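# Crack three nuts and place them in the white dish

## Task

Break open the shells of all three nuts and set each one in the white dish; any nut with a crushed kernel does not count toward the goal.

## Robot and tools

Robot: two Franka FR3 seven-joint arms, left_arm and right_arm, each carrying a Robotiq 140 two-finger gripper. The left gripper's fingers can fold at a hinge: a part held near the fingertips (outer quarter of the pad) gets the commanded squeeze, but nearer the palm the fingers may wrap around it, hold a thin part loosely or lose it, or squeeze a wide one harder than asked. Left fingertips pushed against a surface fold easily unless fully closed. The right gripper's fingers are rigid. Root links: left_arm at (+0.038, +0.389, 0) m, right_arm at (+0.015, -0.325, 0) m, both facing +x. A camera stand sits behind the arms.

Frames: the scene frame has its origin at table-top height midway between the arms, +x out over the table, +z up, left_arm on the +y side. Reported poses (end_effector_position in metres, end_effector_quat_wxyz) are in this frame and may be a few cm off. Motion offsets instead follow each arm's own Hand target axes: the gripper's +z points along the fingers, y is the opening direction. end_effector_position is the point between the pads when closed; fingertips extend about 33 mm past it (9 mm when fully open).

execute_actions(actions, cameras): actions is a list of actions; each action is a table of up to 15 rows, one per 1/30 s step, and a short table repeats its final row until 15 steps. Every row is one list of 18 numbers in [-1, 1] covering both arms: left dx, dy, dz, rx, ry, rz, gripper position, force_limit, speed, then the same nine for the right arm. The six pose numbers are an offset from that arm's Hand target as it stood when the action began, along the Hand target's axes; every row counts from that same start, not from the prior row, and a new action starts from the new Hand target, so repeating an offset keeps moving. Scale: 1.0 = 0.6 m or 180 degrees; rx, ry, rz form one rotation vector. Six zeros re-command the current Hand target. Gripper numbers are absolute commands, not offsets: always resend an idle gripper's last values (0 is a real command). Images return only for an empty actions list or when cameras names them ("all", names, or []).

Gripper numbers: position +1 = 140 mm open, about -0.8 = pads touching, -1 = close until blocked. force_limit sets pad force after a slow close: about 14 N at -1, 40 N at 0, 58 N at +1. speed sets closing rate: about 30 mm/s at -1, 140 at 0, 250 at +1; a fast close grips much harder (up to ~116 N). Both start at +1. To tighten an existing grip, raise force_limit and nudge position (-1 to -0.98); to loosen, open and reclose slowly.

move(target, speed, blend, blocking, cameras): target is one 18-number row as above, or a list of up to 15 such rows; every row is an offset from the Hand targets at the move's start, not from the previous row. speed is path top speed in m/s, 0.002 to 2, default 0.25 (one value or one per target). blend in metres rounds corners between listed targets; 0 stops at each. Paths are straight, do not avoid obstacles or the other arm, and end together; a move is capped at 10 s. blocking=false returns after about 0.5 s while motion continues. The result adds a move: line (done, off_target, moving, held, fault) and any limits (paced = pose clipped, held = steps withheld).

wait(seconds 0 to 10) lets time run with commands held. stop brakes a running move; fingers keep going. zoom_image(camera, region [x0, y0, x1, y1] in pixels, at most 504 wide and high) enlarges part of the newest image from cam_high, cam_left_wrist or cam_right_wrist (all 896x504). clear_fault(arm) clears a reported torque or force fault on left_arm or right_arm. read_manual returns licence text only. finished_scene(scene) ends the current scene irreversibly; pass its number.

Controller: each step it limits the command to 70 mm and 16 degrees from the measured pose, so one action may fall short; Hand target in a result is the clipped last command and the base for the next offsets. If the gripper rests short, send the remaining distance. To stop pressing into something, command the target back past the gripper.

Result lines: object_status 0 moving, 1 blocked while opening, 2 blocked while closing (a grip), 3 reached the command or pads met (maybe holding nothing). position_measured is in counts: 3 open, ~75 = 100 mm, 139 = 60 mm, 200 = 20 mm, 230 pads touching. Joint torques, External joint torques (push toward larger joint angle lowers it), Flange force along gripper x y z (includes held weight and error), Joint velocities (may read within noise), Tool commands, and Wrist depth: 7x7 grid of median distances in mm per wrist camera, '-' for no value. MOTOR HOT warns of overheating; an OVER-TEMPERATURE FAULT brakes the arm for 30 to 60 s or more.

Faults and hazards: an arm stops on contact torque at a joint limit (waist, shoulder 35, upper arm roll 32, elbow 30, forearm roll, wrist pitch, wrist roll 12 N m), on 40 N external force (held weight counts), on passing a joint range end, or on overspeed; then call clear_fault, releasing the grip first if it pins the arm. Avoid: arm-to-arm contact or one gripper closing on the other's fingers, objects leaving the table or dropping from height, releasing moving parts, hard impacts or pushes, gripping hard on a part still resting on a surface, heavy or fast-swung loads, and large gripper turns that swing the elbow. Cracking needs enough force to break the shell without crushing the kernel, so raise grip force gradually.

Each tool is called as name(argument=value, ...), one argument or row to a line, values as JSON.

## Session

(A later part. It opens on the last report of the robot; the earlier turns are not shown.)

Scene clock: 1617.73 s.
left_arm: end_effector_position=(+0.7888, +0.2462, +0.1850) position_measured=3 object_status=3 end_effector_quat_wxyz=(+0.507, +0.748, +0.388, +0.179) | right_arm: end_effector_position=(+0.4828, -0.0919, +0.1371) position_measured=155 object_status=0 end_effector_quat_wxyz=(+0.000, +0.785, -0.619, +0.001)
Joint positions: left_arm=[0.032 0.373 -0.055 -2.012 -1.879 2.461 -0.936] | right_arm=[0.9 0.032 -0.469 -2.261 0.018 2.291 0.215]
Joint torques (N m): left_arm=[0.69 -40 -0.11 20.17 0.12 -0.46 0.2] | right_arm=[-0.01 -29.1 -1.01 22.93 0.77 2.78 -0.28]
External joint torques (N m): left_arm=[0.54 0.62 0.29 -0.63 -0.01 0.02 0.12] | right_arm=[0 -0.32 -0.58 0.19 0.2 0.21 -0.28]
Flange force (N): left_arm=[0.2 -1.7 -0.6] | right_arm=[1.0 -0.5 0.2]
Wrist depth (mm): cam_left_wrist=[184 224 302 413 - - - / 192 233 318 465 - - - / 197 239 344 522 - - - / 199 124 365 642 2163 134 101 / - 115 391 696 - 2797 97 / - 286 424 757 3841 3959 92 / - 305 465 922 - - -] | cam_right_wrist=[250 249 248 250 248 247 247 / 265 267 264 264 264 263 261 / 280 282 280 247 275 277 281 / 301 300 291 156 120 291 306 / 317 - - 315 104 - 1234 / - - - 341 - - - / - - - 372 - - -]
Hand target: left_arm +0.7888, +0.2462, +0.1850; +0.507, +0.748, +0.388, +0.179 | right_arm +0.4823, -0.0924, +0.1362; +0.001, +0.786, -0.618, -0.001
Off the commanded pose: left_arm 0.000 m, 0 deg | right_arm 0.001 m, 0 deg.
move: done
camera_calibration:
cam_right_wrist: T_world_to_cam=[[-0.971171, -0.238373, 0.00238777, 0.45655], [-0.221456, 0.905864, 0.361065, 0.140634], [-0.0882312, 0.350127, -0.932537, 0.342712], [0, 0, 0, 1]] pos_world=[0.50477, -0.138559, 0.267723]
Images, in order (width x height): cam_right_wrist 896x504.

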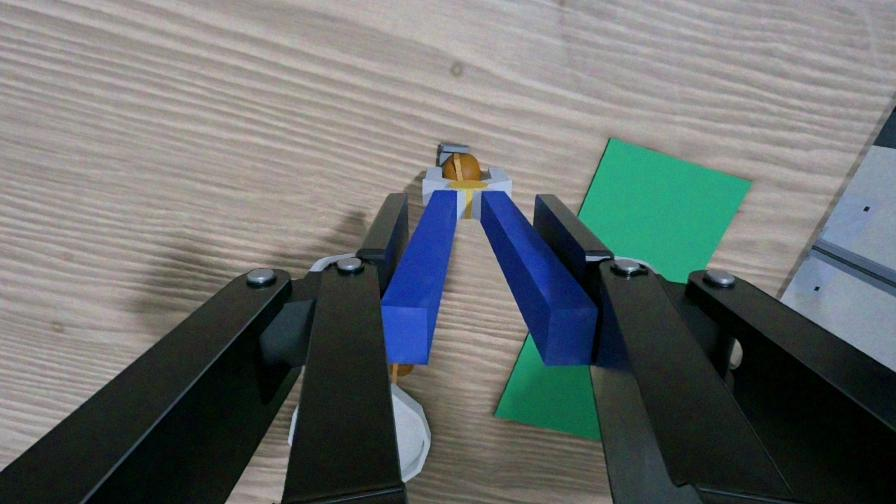

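move(
  target=[0,0,0,0,0,0,1,1,1,0,0.001,-0.0583,0,0,0,-0.23,-1,-1],
  speed=0.03,
  cameras=["cam_right_wrist","cam_high"],
)

zoom_image(
  camera="cam_right_wrist",
  region=[380, 100, 560, 240],
)

zoom_image(
  camera="cam_high",
  region=[362, 200, 432, 280],
)

Scene clock: 1625.43 s.
left_arm: end_effector_position=(+0.7888, +0.2462, +0.1850) position_measured=3 object_status=3 end_effector_quat_wxyz=(+0.507, +0.748, +0.388, +0.179) | right_arm: end_effector_position=(+0.4815, -0.0930, +0.1694) position_measured=158 object_status=3 end_effector_quat_wxyz=(+0.001, +0.787, -0.617, -0.002)
Joint positions: left_arm=[0.032 0.373 -0.055 -2.012 -1.879 2.461 -0.936] | right_arm=[0.9 -0.021 -0.469 -2.227 -0.007 2.205 0.226]
Joint velocities: left_arm=[within noise] | right_arm=[0.001 0 0 0 0 -0.003 0.002]
Joint torques (N m): left_arm=[0.72 -40 -0.11 20.17 0.13 -0.49 0.16] | right_arm=[0.68 -29.66 -0.23 24.88 0.35 2.68 0.17]
External joint torques (N m): left_arm=[0.65 0.39 0.36 -0.49 0 -0.01 0.08] | right_arm=[0.52 -2.21 -0.67 1.56 -0.25 0.13 0.17]
Flange force (N): left_arm=[0.3 -1.4 -1.0] | right_arm=[0.4 2.3 -5.0]
Wrist depth (mm): cam_left_wrist=[184 223 303 406 - - 1001 / 192 234 316 461 - - 1293 / 198 241 343 520 - - - / 200 124 365 596 - 134 101 / - 115 393 696 - - 97 / - 286 427 757 4437 - 92 / - 304 466 802 4219 - -] | cam_right_wrist=[279 277 278 278 277 278 276 / 296 294 295 294 292 293 295 / 313 312 312 282 308 310 1150 / 333 335 325 156 130 329 1128 / 354 - - 351 100 88 1354 / - - - 383 - - - / - - - 418 - - -]
Hand target: left_arm +0.7888, +0.2462, +0.1850; +0.507, +0.748, +0.388, +0.179 | right_arm +0.4818, -0.0926, +0.1712; +0.001, +0.786, -0.618, -0.001
Off the commanded pose: left_arm 0.000 m, 0 deg | right_arm 0.002 m, 0 deg.
move: done
camera_calibration:
cam_right_wrist: T_world_to_cam=[[-0.969826, -0.243696, 0.00705108, 0.452938], [-0.224419, 0.903663, 0.364731, 0.130172], [-0.0952552, 0.352143, -0.931086, 0.376543], [0, 0, 0, 1]] pos_world=[0.504352, -0.139849, 0.299923]
Images, in order (width x height): cam_high 896x504, cam_right_wrist 896x504.

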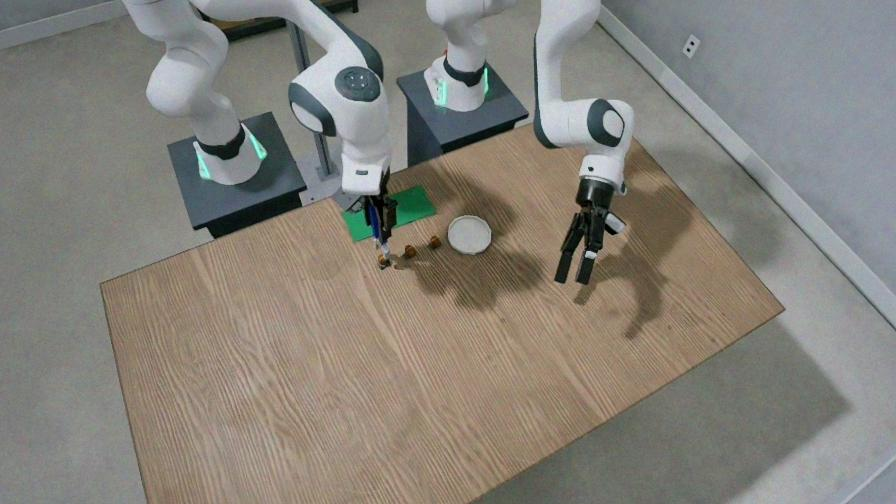

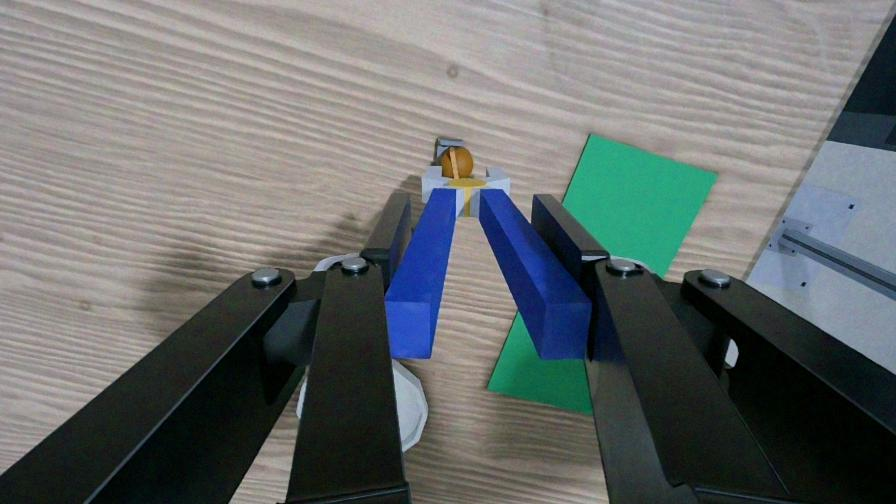

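Scaled by 2.800 from the camera's 896x504 image, which has a finer 1280x720 frame.

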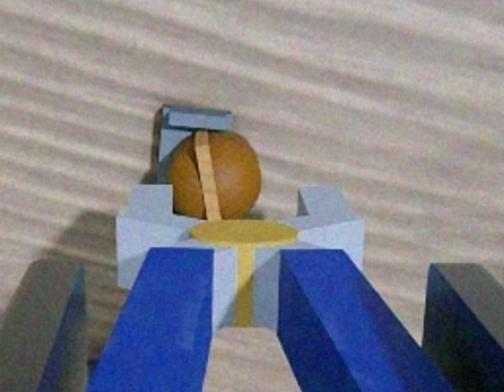

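Scaled by 6.300 from the camera's 896x504 image, which has a finer 1280x720 frame.

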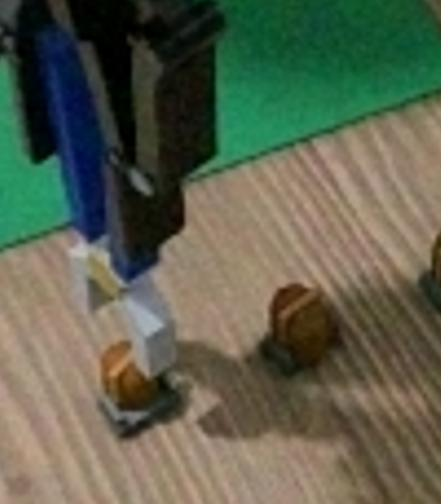

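move(
  target=[
    [0,0,0,0,0,0,1,1,1,0,0,0,0,0,0,-1,-1,-1],
    [0,0,0,0,0,0,1,1,1,0,0,-0.02,0,0,0,-1,-1,-1],
    [0,0,0,0,0,0,1,1,1,-0.1132,-0.0397,-0.02,0,0,0,-1,-1,-1],
  ],
  speed=0.06,
  cameras=["cam_right_wrist","cam_high"],
)

zoom_image(
  camera="cam_right_wrist",
  region=[380, 80, 560, 220],
)

zoom_image(
  camera="cam_high",
  region=[362, 200, 432, 280],
)

Scene clock: 1656.83 s.
left_arm: end_effector_position=(+0.7888, +0.2462, +0.1850) position_measured=3 object_status=3 end_effector_quat_wxyz=(+0.507, +0.748, +0.388, +0.179) | right_arm: end_effector_position=(+0.4896, -0.0225, +0.1826) position_measured=188 object_status=2 end_effector_quat_wxyz=(+0.001, +0.789, -0.614, +0.001)
Joint positions: left_arm=[0.032 0.373 -0.055 -2.012 -1.879 2.461 -0.936] | right_arm=[0.951 0.091 -0.422 -2.063 0.041 2.144 0.292]
Joint velocities: left_arm=[within noise] | right_arm=[0 0.002 0 -0.001 0 -0.002 0.005]
Joint torques (N m): left_arm=[0.72 -39.95 -0.13 20.18 0.14 -0.48 0.18] | right_arm=[0.71 -33.35 -1.73 25.47 1.15 2.66 0.26]
External joint torques (N m): left_arm=[0.65 0.51 0.33 -0.48 0 -0.01 0.09] | right_arm=[0.72 -0.87 -0.58 1.51 0.52 0.1 0.26]
Flange force (N): left_arm=[0.5 -1.5 -0.7] | right_arm=[-1.6 -2.7 -2.7]
Wrist depth (mm): cam_left_wrist=[184 224 301 405 - - - / 191 233 318 444 - 1175 - / 198 240 345 522 - - - / 199 124 363 594 - 134 101 / - 115 394 715 - - 96 / - 288 427 755 - - 93 / - 303 468 830 - - -] | cam_right_wrist=[292 291 290 289 289 289 290 / 308 309 306 307 304 - 309 / 325 327 326 288 327 329 1128 / 351 349 343 130 116 345 1295 / 375 362 - 105 104 94 1295 / - - - 400 - 73 - / - - - 433 - - -]
Hand target: left_arm +0.7888, +0.2462, +0.1850; +0.507, +0.748, +0.388, +0.179 | right_arm +0.4890, -0.0210, +0.1832; +0.001, +0.786, -0.618, -0.001
Off the commanded pose: left_arm 0.000 m, 0 deg | right_arm 0.002 m, 1 deg.
move: done
camera_calibration:
cam_right_wrist: T_world_to_cam=[[-0.968123, -0.250447, 0.00370723, 0.477501], [-0.23245, 0.903871, 0.359143, 0.0684926], [-0.0932973, 0.346833, -0.933275, 0.363977], [0, 0, 0, 1]] pos_world=[0.512159, -0.068559, 0.313321]
Images, in order (width x height): cam_high 896x504, cam_right_wrist 896x504.

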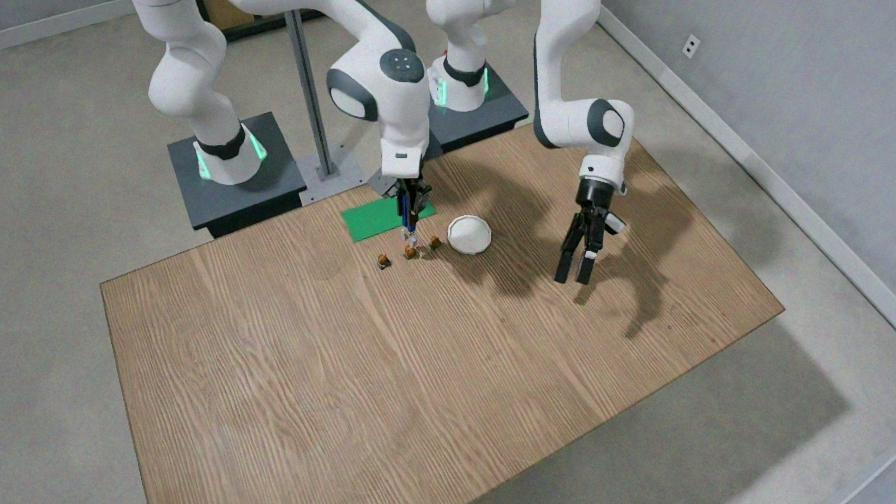

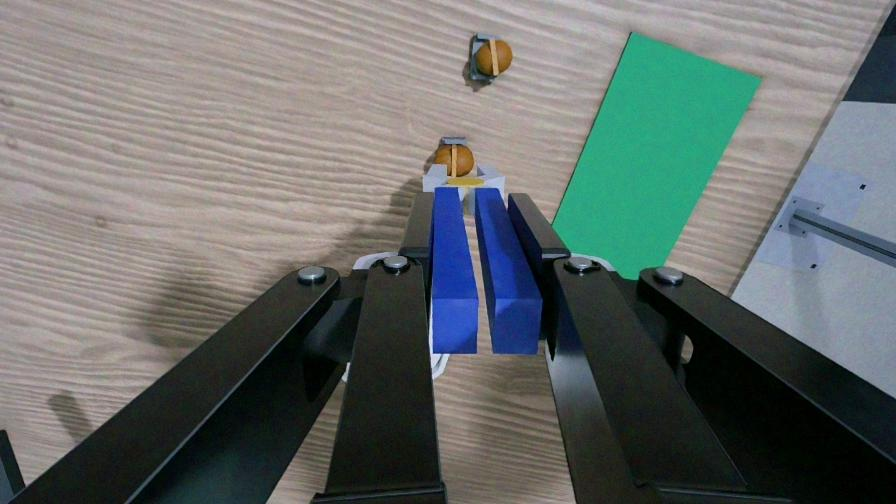

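Scaled by 2.800 from the camera's 896x504 image, which has a finer 1280x720 frame.

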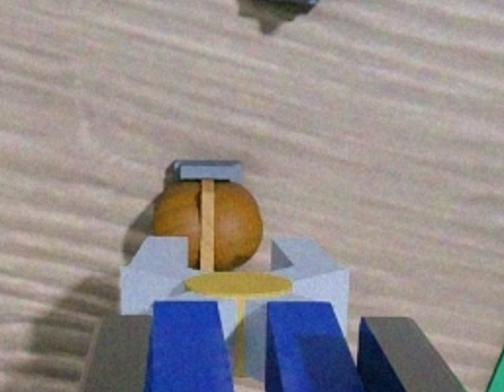

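Scaled by 6.300 from the camera's 896x504 image, which has a finer 1280x720 frame.

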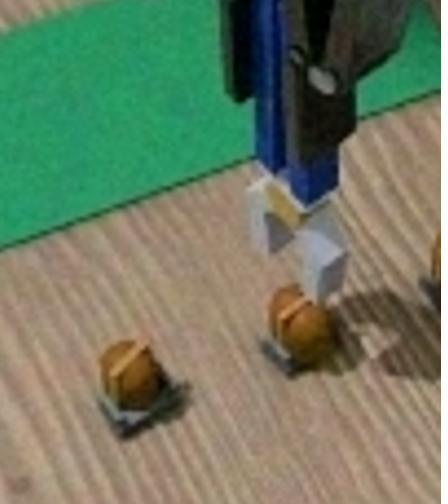

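move(
  target=[
    [0,0,0,0,0,0,1,1,1,-0.05,-0.009,0,0,0,0,-1,-1,-1],
    [0,0,0,0,0,0,1,1,1,-0.05,-0.009,0.0867,0,0,0,-1,-1,-1],
  ],
  speed=0.06,
  cameras=["cam_right_wrist","cam_high"],
)

zoom_image(
  camera="cam_right_wrist",
  region=[380, 80, 560, 220],
)

zoom_image(
  camera="cam_high",
  region=[372, 190, 452, 280],
)

Scene clock: 1682.17 s.
left_arm: end_effector_position=(+0.7888, +0.2462, +0.1850) position_measured=3 object_status=3 end_effector_quat_wxyz=(+0.507, +0.748, +0.388, +0.179) | right_arm: end_effector_position=(+0.4863, +0.0075, +0.1306) position_measured=188 object_status=2 end_effector_quat_wxyz=(+0.004, +0.784, -0.620, +0.000)
Joint positions: left_arm=[0.032 0.373 -0.055 -2.012 -1.879 2.461 -0.936] | right_arm=[0.97 0.207 -0.399 -2.06 0.099 2.242 0.315]
Joint velocities: left_arm=[within noise] | right_arm=[0.001 0 0.002 -0.001 0.002 0.004 -0.004]
Joint torques (N m): left_arm=[0.71 -39.93 -0.14 20.18 0.13 -0.48 0.18] | right_arm=[-0.02 -37.03 -2.65 23.89 1.1 2.99 -0.31]
External joint torques (N m): left_arm=[0.76 0.66 0.44 -0.59 -0.01 0.02 0.09] | right_arm=[0.16 -1.41 -0.04 0.9 0.52 0.45 -0.31]
Flange force (N): left_arm=[0.6 -1.8 -0.7] | right_arm=[0.6 0.2 -1.3]
Wrist depth (mm): cam_left_wrist=[184 223 301 409 - - - / 191 233 318 457 - - - / 198 239 343 519 - - - / 199 124 365 596 - 134 101 / - 115 392 692 - - 97 / - 285 426 768 3525 - 92 / - 305 462 932 4856 - -] | cam_right_wrist=[243 244 244 245 245 241 242 / 258 258 258 255 259 - 259 / 275 275 275 238 274 275 275 / 292 292 288 129 116 293 1185 / 312 305 - 104 103 94 1274 / - - - 335 - 73 - / - - - 364 - - -]
Hand target: left_arm +0.7888, +0.2462, +0.1850; +0.507, +0.748, +0.388, +0.179 | right_arm +0.4871, +0.0095, +0.1312; +0.001, +0.786, -0.618, -0.001
Off the commanded pose: left_arm 0.000 m, 0 deg | right_arm 0.002 m, 0 deg.
move: done
camera_calibration:
cam_right_wrist: T_world_to_cam=[[-0.971847, -0.235468, 0.00831024, 0.483204], [-0.217033, 0.908376, 0.357422, 0.0518939], [-0.0917101, 0.345556, -0.933906, 0.304186], [0, 0, 0, 1]] pos_world=[0.50876, -0.0384736, 0.261517]
Images, in order (width x height): cam_high 896x504, cam_right_wrist 896x504.

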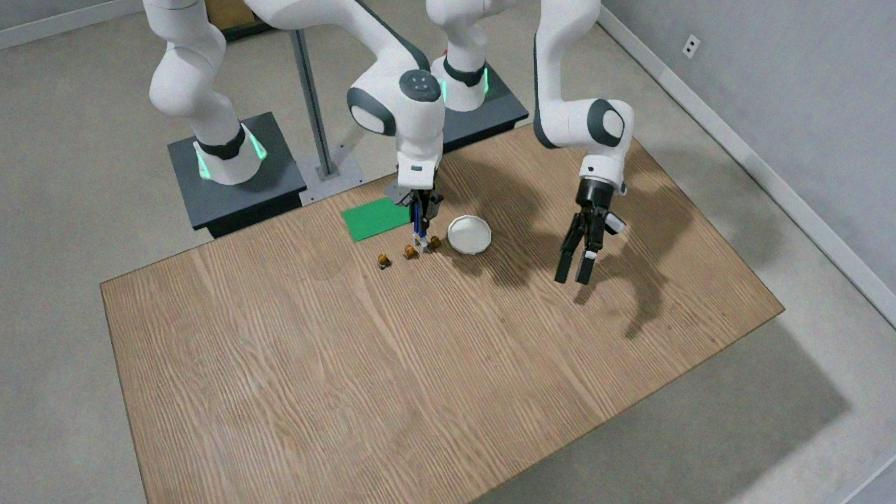

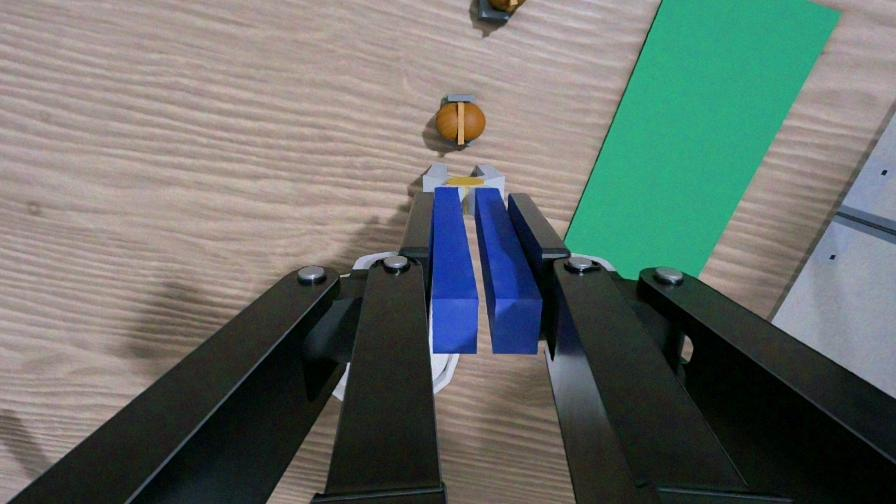

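Scaled by 2.800 from the camera's 896x504 image, which has a finer 1280x720 frame.

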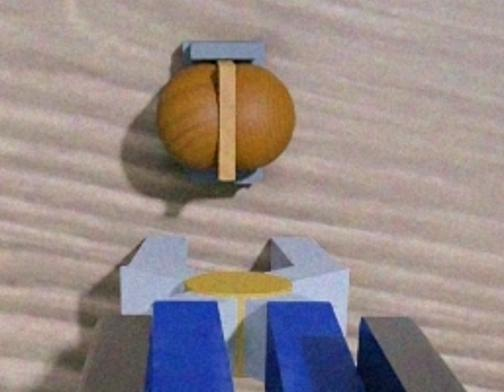

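Scaled by 5.600 from the camera's 896x504 image, which has a finer 1280x720 frame.

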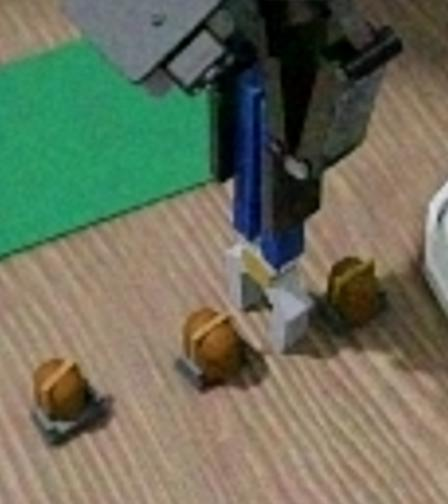

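move(
  target=[
    [0,0,0,0,0,0,1,1,1,0,-0.0017,0.0058,0,0,0,-1,-1,-1],
    [0,0,0,0,0,0,1,1,1,0,-0.0017,0.0058,0,0,0,-0.02,-1,-1],
  ],
  speed=0.03,
  cameras=["cam_right_wrist"],
)

zoom_image(
  camera="cam_right_wrist",
  region=[360, 80, 580, 240],
)

Scene clock: 1692.07 s.
left_arm: end_effector_position=(+0.7888, +0.2462, +0.1850) position_measured=3 object_status=3 end_effector_quat_wxyz=(+0.507, +0.748, +0.388, +0.179) | right_arm: end_effector_position=(+0.4876, +0.0081, +0.1275) position_measured=131 object_status=0 end_effector_quat_wxyz=(+0.003, +0.785, -0.620, +0.000)
Joint positions: left_arm=[0.032 0.373 -0.055 -2.012 -1.879 2.461 -0.936] | right_arm=[0.967 0.215 -0.397 -2.059 0.103 2.25 0.311]
Joint torques (N m): left_arm=[0.68 -39.97 -0.1 20.15 0.14 -0.48 0.19] | right_arm=[-0.05 -37.13 -2.69 23.61 1.03 3 -0.34]
External joint torques (N m): left_arm=[0.74 0.7 0.48 -0.69 0 0.02 0.11] | right_arm=[0.04 -1.19 -0.09 0.57 0.45 0.45 -0.34]
Flange force (N): left_arm=[0.5 -1.9 -0.9] | right_arm=[1.0 0.7 -0.7]
Wrist depth (mm): cam_left_wrist=[184 223 303 421 - - - / 191 233 318 458 - - - / 198 241 343 518 - - - / 200 124 365 596 - 134 101 / - 115 392 721 - - 97 / - 287 426 782 - - 92 / - 304 465 822 - - -] | cam_right_wrist=[241 241 241 240 241 - 241 / 255 255 256 253 254 - 255 / 270 271 271 264 268 268 269 / 290 288 115 289 129 279 1144 / 306 76 95 310 107 91 1215 / - - - 333 332 - - / - - - 361 361 - -]
Hand target: left_arm +0.7888, +0.2462, +0.1850; +0.507, +0.748, +0.388, +0.179 | right_arm +0.4881, +0.0097, +0.1277; +0.001, +0.786, -0.618, -0.001
Off the commanded pose: left_arm 0.000 m, 0 deg | right_arm 0.002 m, 0 deg.
move: done
camera_calibration:
cam_right_wrist: T_world_to_cam=[[-0.971665, -0.236249, 0.00726439, 0.484664], [-0.21805, 0.907828, 0.358193, 0.0531398], [-0.0912177, 0.34646, -0.933619, 0.300844], [0, 0, 0, 1]] pos_world=[0.509961, -0.0379705, 0.258319]
Images, in order (width x height): cam_right_wrist 896x504.

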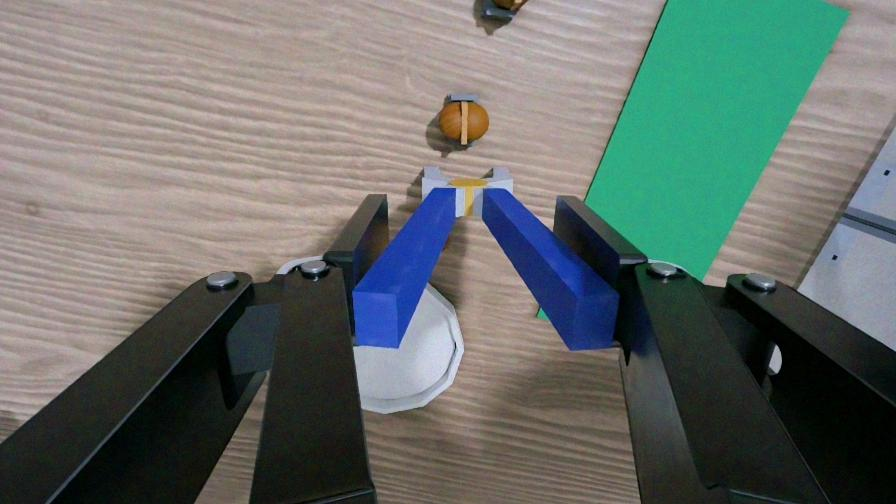

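Scaled by 2.291 from the camera's 896x504 image, which has a finer 1280x720 frame.

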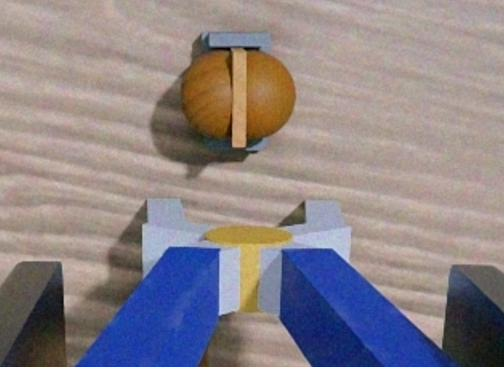

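move(
  target=[
    [0,0,0,0,0,0,1,1,1,0,0,0.003,0,0,0,-0.09,-1,-1],
    [0,0,0,0,0,0,1,1,1,0,0,-0.01,0,0,0,-0.09,-1,-1],
  ],
  speed=0.02,
  cameras=["cam_right_wrist"],
)

zoom_image(
  camera="cam_right_wrist",
  region=[330, 80, 630, 380],
)

Scene clock: 1734.53 s.
left_arm: end_effector_position=(+0.7888, +0.2462, +0.1850) position_measured=3 object_status=3 end_effector_quat_wxyz=(+0.507, +0.748, +0.388, +0.179) | right_arm: end_effector_position=(+0.4878, +0.0096, +0.1320) position_measured=140 object_status=3 end_effector_quat_wxyz=(+0.001, +0.785, -0.620, -0.001)
Joint positions: left_arm=[0.032 0.373 -0.055 -2.012 -1.879 2.461 -0.936] | right_arm=[0.966 0.208 -0.396 -2.055 0.104 2.243 0.31]
Joint velocities: left_arm=[within noise] | right_arm=[0 0 0 0.001 0.001 -0.004 0]
Joint torques (N m): left_arm=[0.71 -39.95 -0.11 20.17 0.14 -0.48 0.15] | right_arm=[0.42 -38.04 -2.99 24.17 0.73 2.57 -0.1]
External joint torques (N m): left_arm=[0.59 0.61 0.31 -0.57 0.01 0 0.07] | right_arm=[0.45 -2.24 -0.53 1.09 0.15 0.01 -0.1]
Flange force (N): left_arm=[0.4 -1.6 -0.6] | right_arm=[0.9 2.3 -4.3]
Wrist depth (mm): cam_left_wrist=[183 223 303 407 - - - / 191 233 316 450 - - - / 198 240 345 520 - - - / 199 124 365 592 - 134 101 / - 115 392 697 - - 97 / - 286 428 757 - - 92 / - 302 465 833 - - -] | cam_right_wrist=[244 244 245 246 245 - 244 / 259 261 259 256 259 264 259 / 275 277 274 237 272 276 275 / 295 295 120 186 123 289 1209 / 310 76 86 313 110 91 1215 / - - - 340 338 - - / - - - 366 368 - -]
Hand target: left_arm +0.7888, +0.2462, +0.1850; +0.507, +0.748, +0.388, +0.179 | right_arm +0.4881, +0.0097, +0.1337; +0.001, +0.786, -0.618, -0.001
Off the commanded pose: left_arm 0.000 m, 0 deg | right_arm 0.002 m, 0 deg.
move: done
camera_calibration:
cam_right_wrist: T_world_to_cam=[[-0.971567, -0.236693, 0.00581093, 0.485239], [-0.218528, 0.905911, 0.362727, 0.0498998], [-0.091119, 0.351144, -0.931877, 0.304163], [0, 0, 0, 1]] pos_world=[0.510061, -0.0371572, 0.262522]
Images, in order (width x height): cam_right_wrist 896x504.

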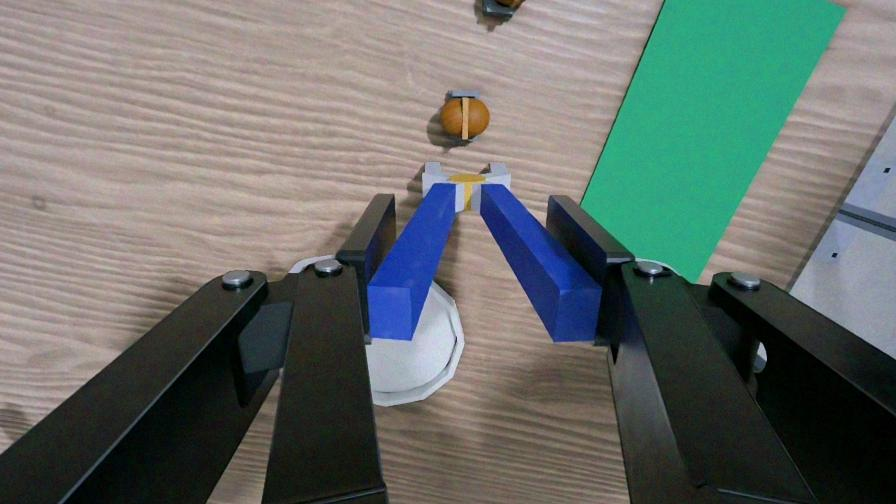

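Scaled by 1.680 from the camera's 896x504 image, which has a finer 1280x720 frame.

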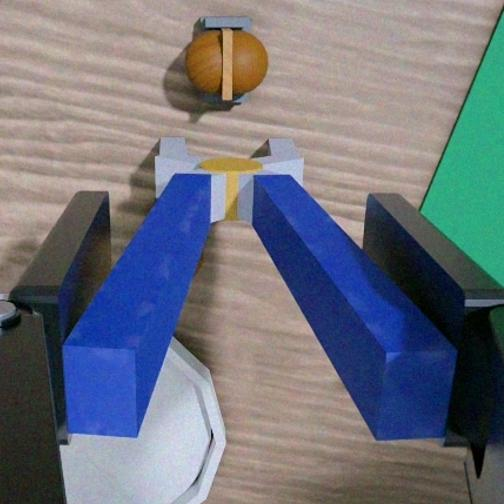

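move(
  target=[
    [0,0,0,0,0,0,1,1,1,0,0,0.0125,0,0,0,0.0,-1,-1],
    [0,0,0,0,0,0,1,1,1,0,0,0.0125,0,0,0,-0.24,-1,-1],
    [0,0,0,0,0,0,1,1,1,0,0,-0.052,0,0,0,-0.24,-1,-1],
    [0,0,0,0,0,0,1,1,1,0.042,-0.003,-0.052,0,0,0,-0.24,-1,-1],
  ],
  speed=0.03,
  cameras=["cam_right_wrist","cam_high"],
)

zoom_image(
  camera="cam_right_wrist",
  region=[380, 80, 560, 220],
)

zoom_image(
  camera="cam_high",
  region=[372, 190, 452, 280],
)

Scene clock: 1759.27 s.
left_arm: end_effector_position=(+0.7888, +0.2462, +0.1850) position_measured=3 object_status=3 end_effector_quat_wxyz=(+0.507, +0.748, +0.388, +0.179) | right_arm: end_effector_position=(+0.4935, -0.0137, +0.1630) position_measured=159 object_status=3 end_effector_quat_wxyz=(+0.003, +0.783, -0.622, -0.003)
Joint positions: left_arm=[0.032 0.373 -0.055 -2.012 -1.879 2.461 -0.936] | right_arm=[0.946 0.146 -0.415 -2.048 0.076 2.173 0.295]
Joint velocities: left_arm=[within noise] | right_arm=[0 0.001 0 0 0 0 -0.008]
Joint torques (N m): left_arm=[0.69 -39.98 -0.14 20.17 0.13 -0.48 0.18] | right_arm=[-0.03 -36.63 -2.33 24.15 0.35 3 -0.34]
External joint torques (N m): left_arm=[0.73 0.65 0.41 -0.64 -0.01 0.02 0.09] | right_arm=[-0.06 -2.66 -0.58 0.56 -0.27 0.47 -0.34]
Flange force (N): left_arm=[0.4 -1.8 -0.8] | right_arm=[3.1 5.9 -3.0]
Wrist depth (mm): cam_left_wrist=[184 223 303 405 - - - / 192 233 319 455 - - - / 198 240 346 517 2059 - - / 199 124 364 598 - 134 101 / - 115 393 715 - - 97 / - 287 426 787 5595 - 92 / - 304 466 838 4437 - -] | cam_right_wrist=[270 272 272 274 271 270 273 / 288 288 288 288 289 288 293 / 306 307 305 234 303 304 1128 / 325 324 317 158 121 324 1234 / 343 - - 345 105 88 1295 / - - - 378 - - - / - - - 409 - - -]
Hand target: left_arm +0.7888, +0.2462, +0.1850; +0.507, +0.748, +0.388, +0.179 | right_arm +0.4958, -0.0144, +0.1649; +0.001, +0.786, -0.618, -0.001
Off the commanded pose: left_arm 0.000 m, 0 deg | right_arm 0.003 m, 1 deg.
move: done
camera_calibration:
cam_right_wrist: T_world_to_cam=[[-0.972812, -0.231287, 0.0119389, 0.484823], [-0.211312, 0.907529, 0.362958, 0.0574474], [-0.0947826, 0.350568, -0.931729, 0.343617], [0, 0, 0, 1]] pos_world=[0.51635, -0.0604628, 0.293519]
Images, in order (width x height): cam_high 896x504, cam_right_wrist 896x504.

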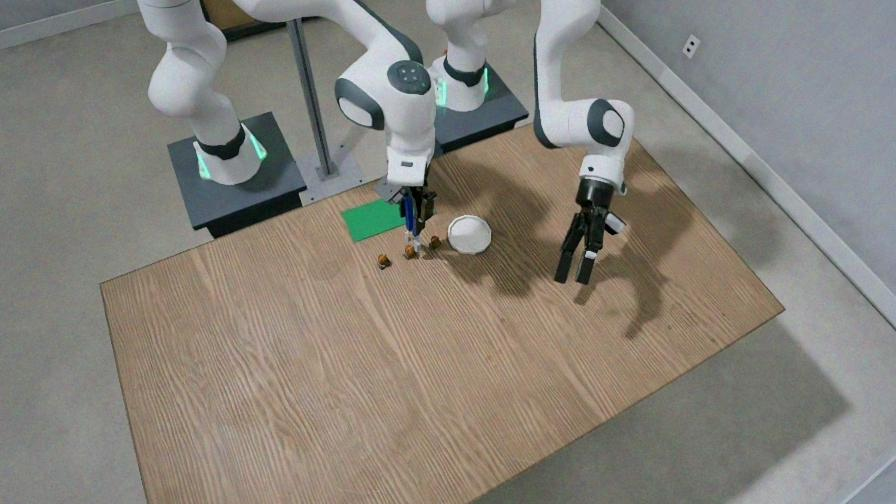

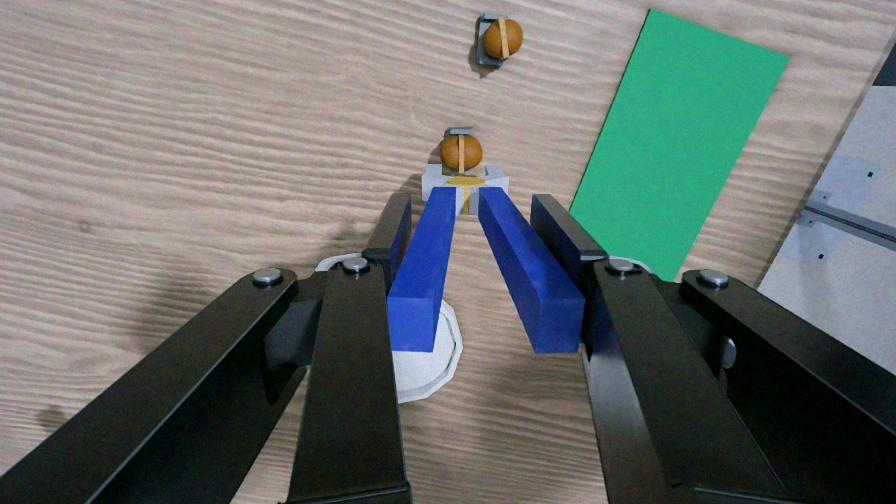

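Scaled by 2.800 from the camera's 896x504 image, which has a finer 1280x720 frame.

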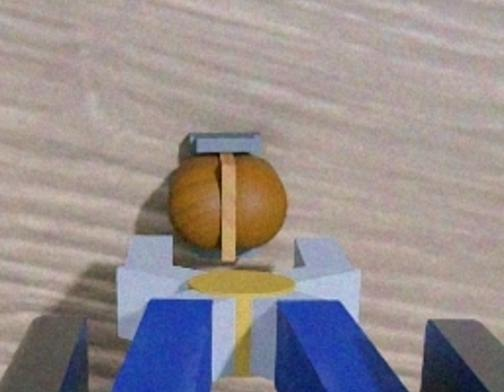

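Scaled by 5.600 from the camera's 896x504 image, which has a finer 1280x720 frame.

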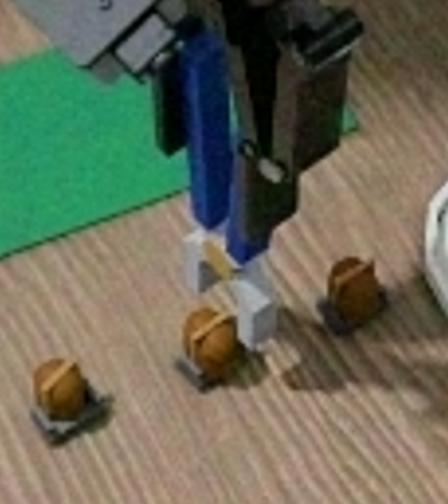

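move(
  target=[
    [0,0,0,0,0,0,1,1,1,0.0108,-0.0005,0,0,0,0,-0.24,-1,-1],
    [0,0,0,0,0,0,1,1,1,0.0108,-0.0005,0.025,0,0,0,-0.24,-1,-1],
  ],
  speed=0.03,
  cameras=["cam_right_wrist","cam_high"],
)

zoom_image(
  camera="cam_right_wrist",
  region=[380, 80, 560, 220],
)

zoom_image(
  camera="cam_high",
  region=[372, 190, 452, 280],
)

Scene clock: 1771.20 s.
left_arm: end_effector_position=(+0.7888, +0.2462, +0.1850) position_measured=3 object_status=3 end_effector_quat_wxyz=(+0.507, +0.748, +0.388, +0.179) | right_arm: end_effector_position=(+0.4987, -0.0205, +0.1529) position_measured=159 object_status=3 end_effector_quat_wxyz=(-0.001, +0.784, -0.620, +0.001)
Joint positions: left_arm=[0.032 0.373 -0.055 -2.012 -1.879 2.461 -0.936] | right_arm=[0.937 0.154 -0.418 -2.069 0.076 2.21 0.277]
Joint torques (N m): left_arm=[0.69 -40.01 -0.08 20.19 0.13 -0.48 0.19] | right_arm=[-0.15 -32.77 -2.24 22.09 1.07 2.84 -0.33]
External joint torques (N m): left_arm=[0.72 0.68 0.47 -0.65 -0.01 0.01 0.11] | right_arm=[-0.09 1.32 -0.29 -1.39 0.47 0.27 -0.33]
Flange force (N): left_arm=[0.5 -1.9 -0.8] | right_arm=[1.2 0.2 4.4]
Wrist depth (mm): cam_left_wrist=[184 224 303 407 - - - / 191 233 319 452 - - - / 197 240 345 521 - 1462 - / 200 124 363 596 - 134 101 / - 115 392 697 - - 97 / - 287 424 771 - - 92 / - 303 465 887 3064 - -] | cam_right_wrist=[265 264 264 264 263 262 261 / 281 279 279 279 278 276 278 / 296 296 297 260 292 294 298 / 318 317 309 156 124 308 1227 / 337 - - 334 104 88 1260 / - - - 361 - - - / - - - 395 - - -]
Hand target: left_arm +0.7888, +0.2462, +0.1850; +0.507, +0.748, +0.388, +0.179 | right_arm +0.4976, -0.0206, +0.1499; +0.001, +0.786, -0.618, -0.001
Off the commanded pose: left_arm 0.000 m, 0 deg | right_arm 0.003 m, 0 deg.
move: done
camera_calibration:
cam_right_wrist: T_world_to_cam=[[-0.971841, -0.235636, 0.0012584, 0.489492], [-0.219258, 0.906226, 0.361497, 0.0726089], [-0.086322, 0.351042, -0.932372, 0.333009], [0, 0, 0, 1]] pos_world=[0.520374, -0.0673583, 0.283624]
Images, in order (width x height): cam_high 896x504, cam_right_wrist 896x504.

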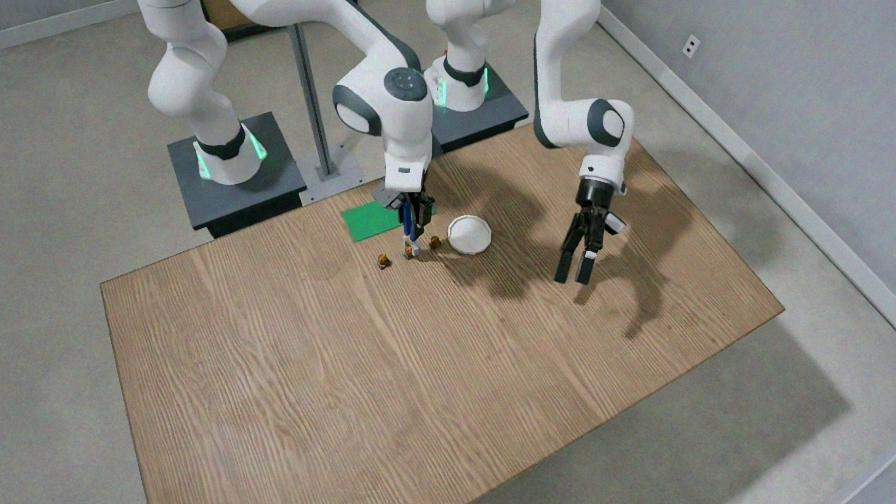

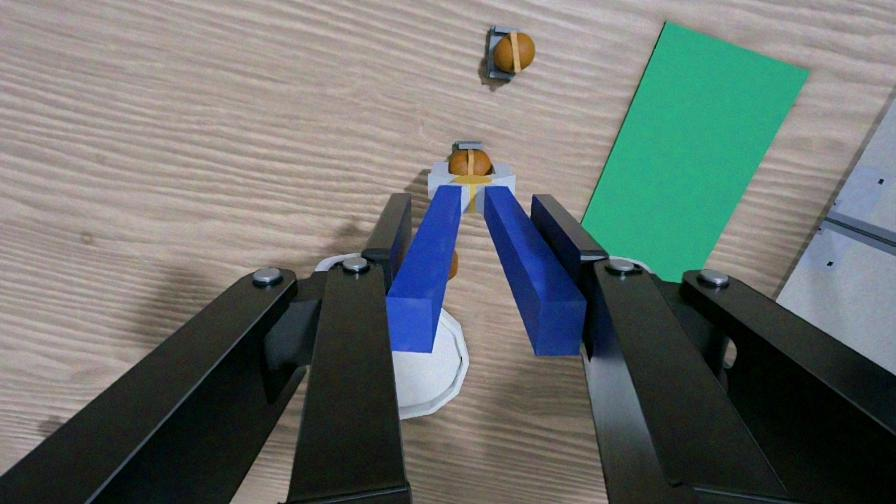

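Scaled by 2.800 from the camera's 896x504 image, which has a finer 1280x720 frame.

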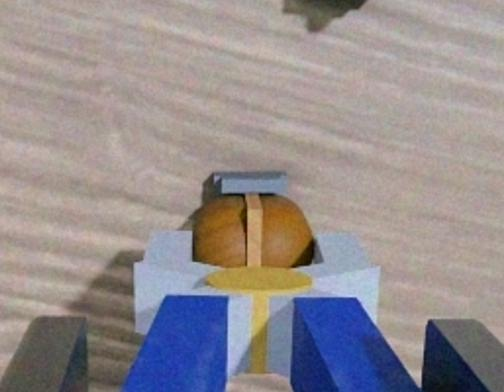

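Scaled by 5.600 from the camera's 896x504 image, which has a finer 1280x720 frame.

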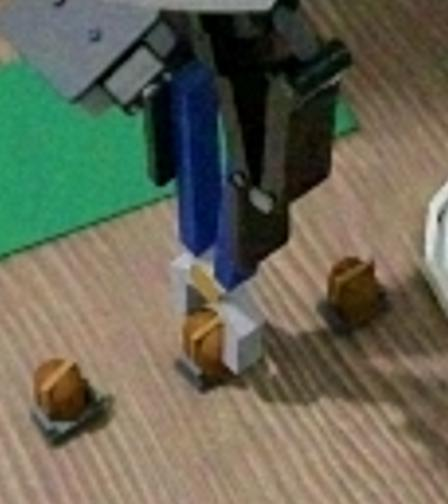

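move(
  target=[
    [0,0,0,0,0,0,1,1,1,0,0.001,-0.008,0,0,0,-0.24,-1,-1],
    [0,0,0,0,0,0,1,1,1,0,0.0033,-0.008,0,0,0,-0.24,-1,-1],
    [0,0,0,0,0,0,1,1,1,0,0.0033,0.003,0,0,0,-0.24,-1,-1],
  ],
  speed=0.02,
  cameras=["cam_right_wrist"],
)

zoom_image(
  camera="cam_right_wrist",
  region=[380, 80, 560, 220],
)

Scene clock: 1781.97 s.
left_arm: end_effector_position=(+0.7888, +0.2462, +0.1850) position_measured=3 object_status=3 end_effector_quat_wxyz=(+0.507, +0.748, +0.388, +0.179) | right_arm: end_effector_position=(+0.4977, -0.0210, +0.1521) position_measured=159 object_status=3 end_effector_quat_wxyz=(-0.002, +0.785, -0.620, +0.000)
Joint positions: left_arm=[0.032 0.373 -0.055 -2.012 -1.879 2.461 -0.936] | right_arm=[0.937 0.149 -0.417 -2.077 0.076 2.216 0.276]
Joint velocities: left_arm=[within noise] | right_arm=[-0.001 0 0 0 -0.001 0.004 0]
Joint torques (N m): left_arm=[0.75 -39.97 -0.11 20.2 0.14 -0.48 0.2] | right_arm=[0.24 -32 -2 21.57 0.76 2.8 -0.25]
External joint torques (N m): left_arm=[0.61 0.45 0.29 -0.46 0.01 -0.01 0.11] | right_arm=[0.29 1.78 -0.12 -1.8 0.16 0.24 -0.25]
Flange force (N): left_arm=[0.3 -1.4 -0.7] | right_arm=[0.8 1.2 5.1]
Wrist depth (mm): cam_left_wrist=[184 223 302 407 - - - / 192 234 317 464 - - - / 198 241 342 557 - - - / 200 124 364 597 - 134 101 / - 115 391 690 - - 97 / - 287 425 761 - - 92 / - 305 464 833 3525 - -] | cam_right_wrist=[263 264 264 262 263 259 260 / 280 279 278 279 276 - 276 / 298 297 297 273 290 293 297 / 317 318 306 155 127 311 1190 / 337 - - 334 102 88 1260 / - - - 362 - - - / - - - 395 - - -]
Hand target: left_arm +0.7888, +0.2462, +0.1850; +0.507, +0.748, +0.388, +0.179 | right_arm +0.4957, -0.0211, +0.1481; +0.001, +0.786, -0.618, -0.001
Off the commanded pose: left_arm 0.000 m, 0 deg | right_arm 0.004 m, 0 deg.
move: off_target (right_arm)
camera_calibration:
cam_right_wrist: T_world_to_cam=[[-0.971684, -0.236283, -0.00038396, 0.488579], [-0.220259, 0.905197, 0.363462, 0.0733057], [-0.0855322, 0.353254, -0.931609, 0.331881], [0, 0, 0, 1]] pos_world=[0.519277, -0.0681517, 0.282727]
Images, in order (width x height): cam_right_wrist 896x504.

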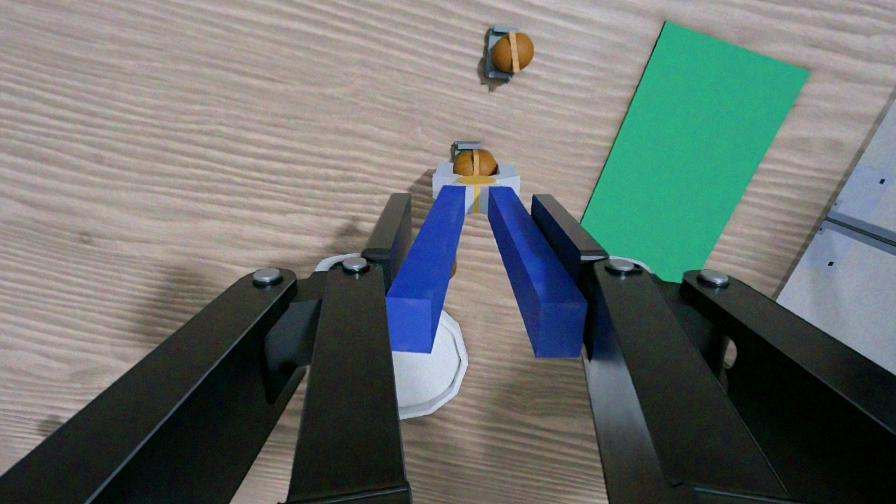

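Scaled by 2.800 from the camera's 896x504 image, which has a finer 1280x720 frame.

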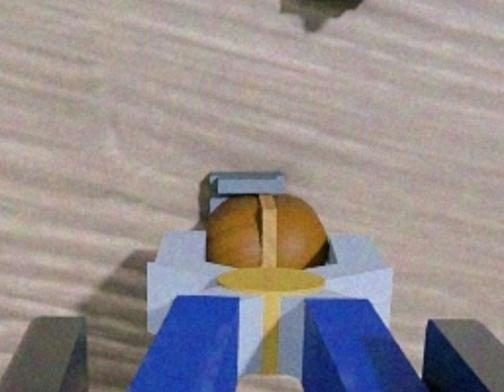

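move(
  target=[0,0,0,0,0,0,1,1,1,0,0,0,0,0,0,-0.18,-1,-1],
  speed=0.02,
  cameras=["cam_right_wrist"],
)

zoom_image(
  camera="cam_right_wrist",
  region=[380, 80, 560, 220],
)

Scene clock: 1787.83 s.
left_arm: end_effector_position=(+0.7888, +0.2462, +0.1850) position_measured=3 object_status=3 end_effector_quat_wxyz=(+0.507, +0.748, +0.388, +0.179) | right_arm: end_effector_position=(+0.4957, -0.0228, +0.1478) position_measured=151 object_status=3 end_effector_quat_wxyz=(+0.002, +0.785, -0.620, +0.000)
Joint positions: left_arm=[0.032 0.373 -0.055 -2.012 -1.879 2.461 -0.936] | right_arm=[0.937 0.154 -0.417 -2.081 0.076 2.217 0.276]
Joint torques (N m): left_arm=[0.69 -39.97 -0.09 20.2 0.14 -0.49 0.2] | right_arm=[0.42 -35.29 -2.14 24.1 0.76 2.84 -0.25]
External joint torques (N m): left_arm=[0.64 0.76 0.38 -0.61 0 -0.01 0.11] | right_arm=[0.47 -1.23 -0.2 0.76 0.17 0.28 -0.25]
Flange force (N): left_arm=[0.6 -1.9 -0.4] | right_arm=[0.4 0.8 -1.7]
Wrist depth (mm): cam_left_wrist=[184 224 303 401 - 1095 - / 191 234 318 451 - - - / 197 239 345 522 - - - / 199 124 363 594 - 134 101 / - 115 392 701 - - 97 / - 288 426 764 - - 93 / - 304 464 897 - - -] | cam_right_wrist=[259 260 260 256 259 257 259 / 274 273 275 274 275 - 273 / 293 292 289 258 288 298 295 / 313 310 107 163 121 304 1144 / 334 76 - 334 105 - 1253 / - - - 357 - - 65 / - - - 388 - - -]
Hand target: left_arm +0.7888, +0.2462, +0.1850; +0.507, +0.748, +0.388, +0.179 | right_arm +0.4957, -0.0211, +0.1481; +0.001, +0.786, -0.618, -0.001
Off the commanded pose: left_arm 0.000 m, 0 deg | right_arm 0.002 m, 0 deg.
move: done
camera_calibration:
cam_right_wrist: T_world_to_cam=[[-0.971705, -0.236105, 0.00658015, 0.485167], [-0.21804, 0.907374, 0.359348, 0.0755208], [-0.0908145, 0.347746, -0.93318, 0.330965], [0, 0, 0, 1]] pos_world=[0.517962, -0.069067, 0.27852]
Images, in order (width x height): cam_right_wrist 896x504.

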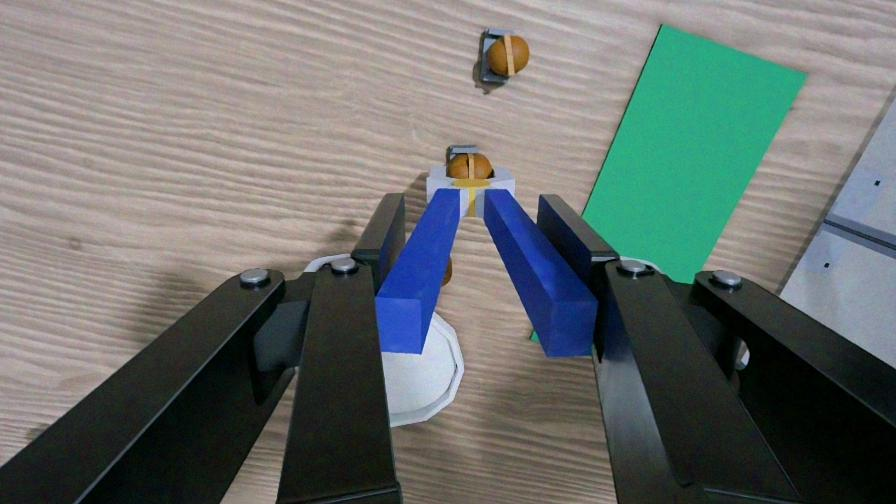

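Scaled by 2.800 from the camera's 896x504 image, which has a finer 1280x720 frame.

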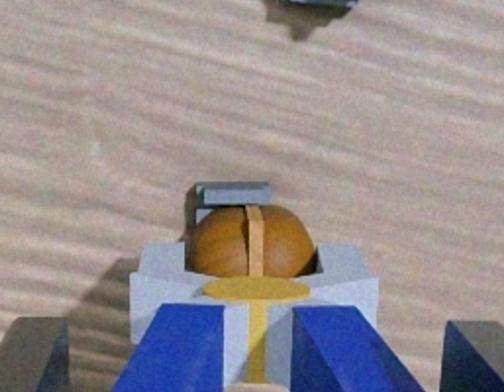

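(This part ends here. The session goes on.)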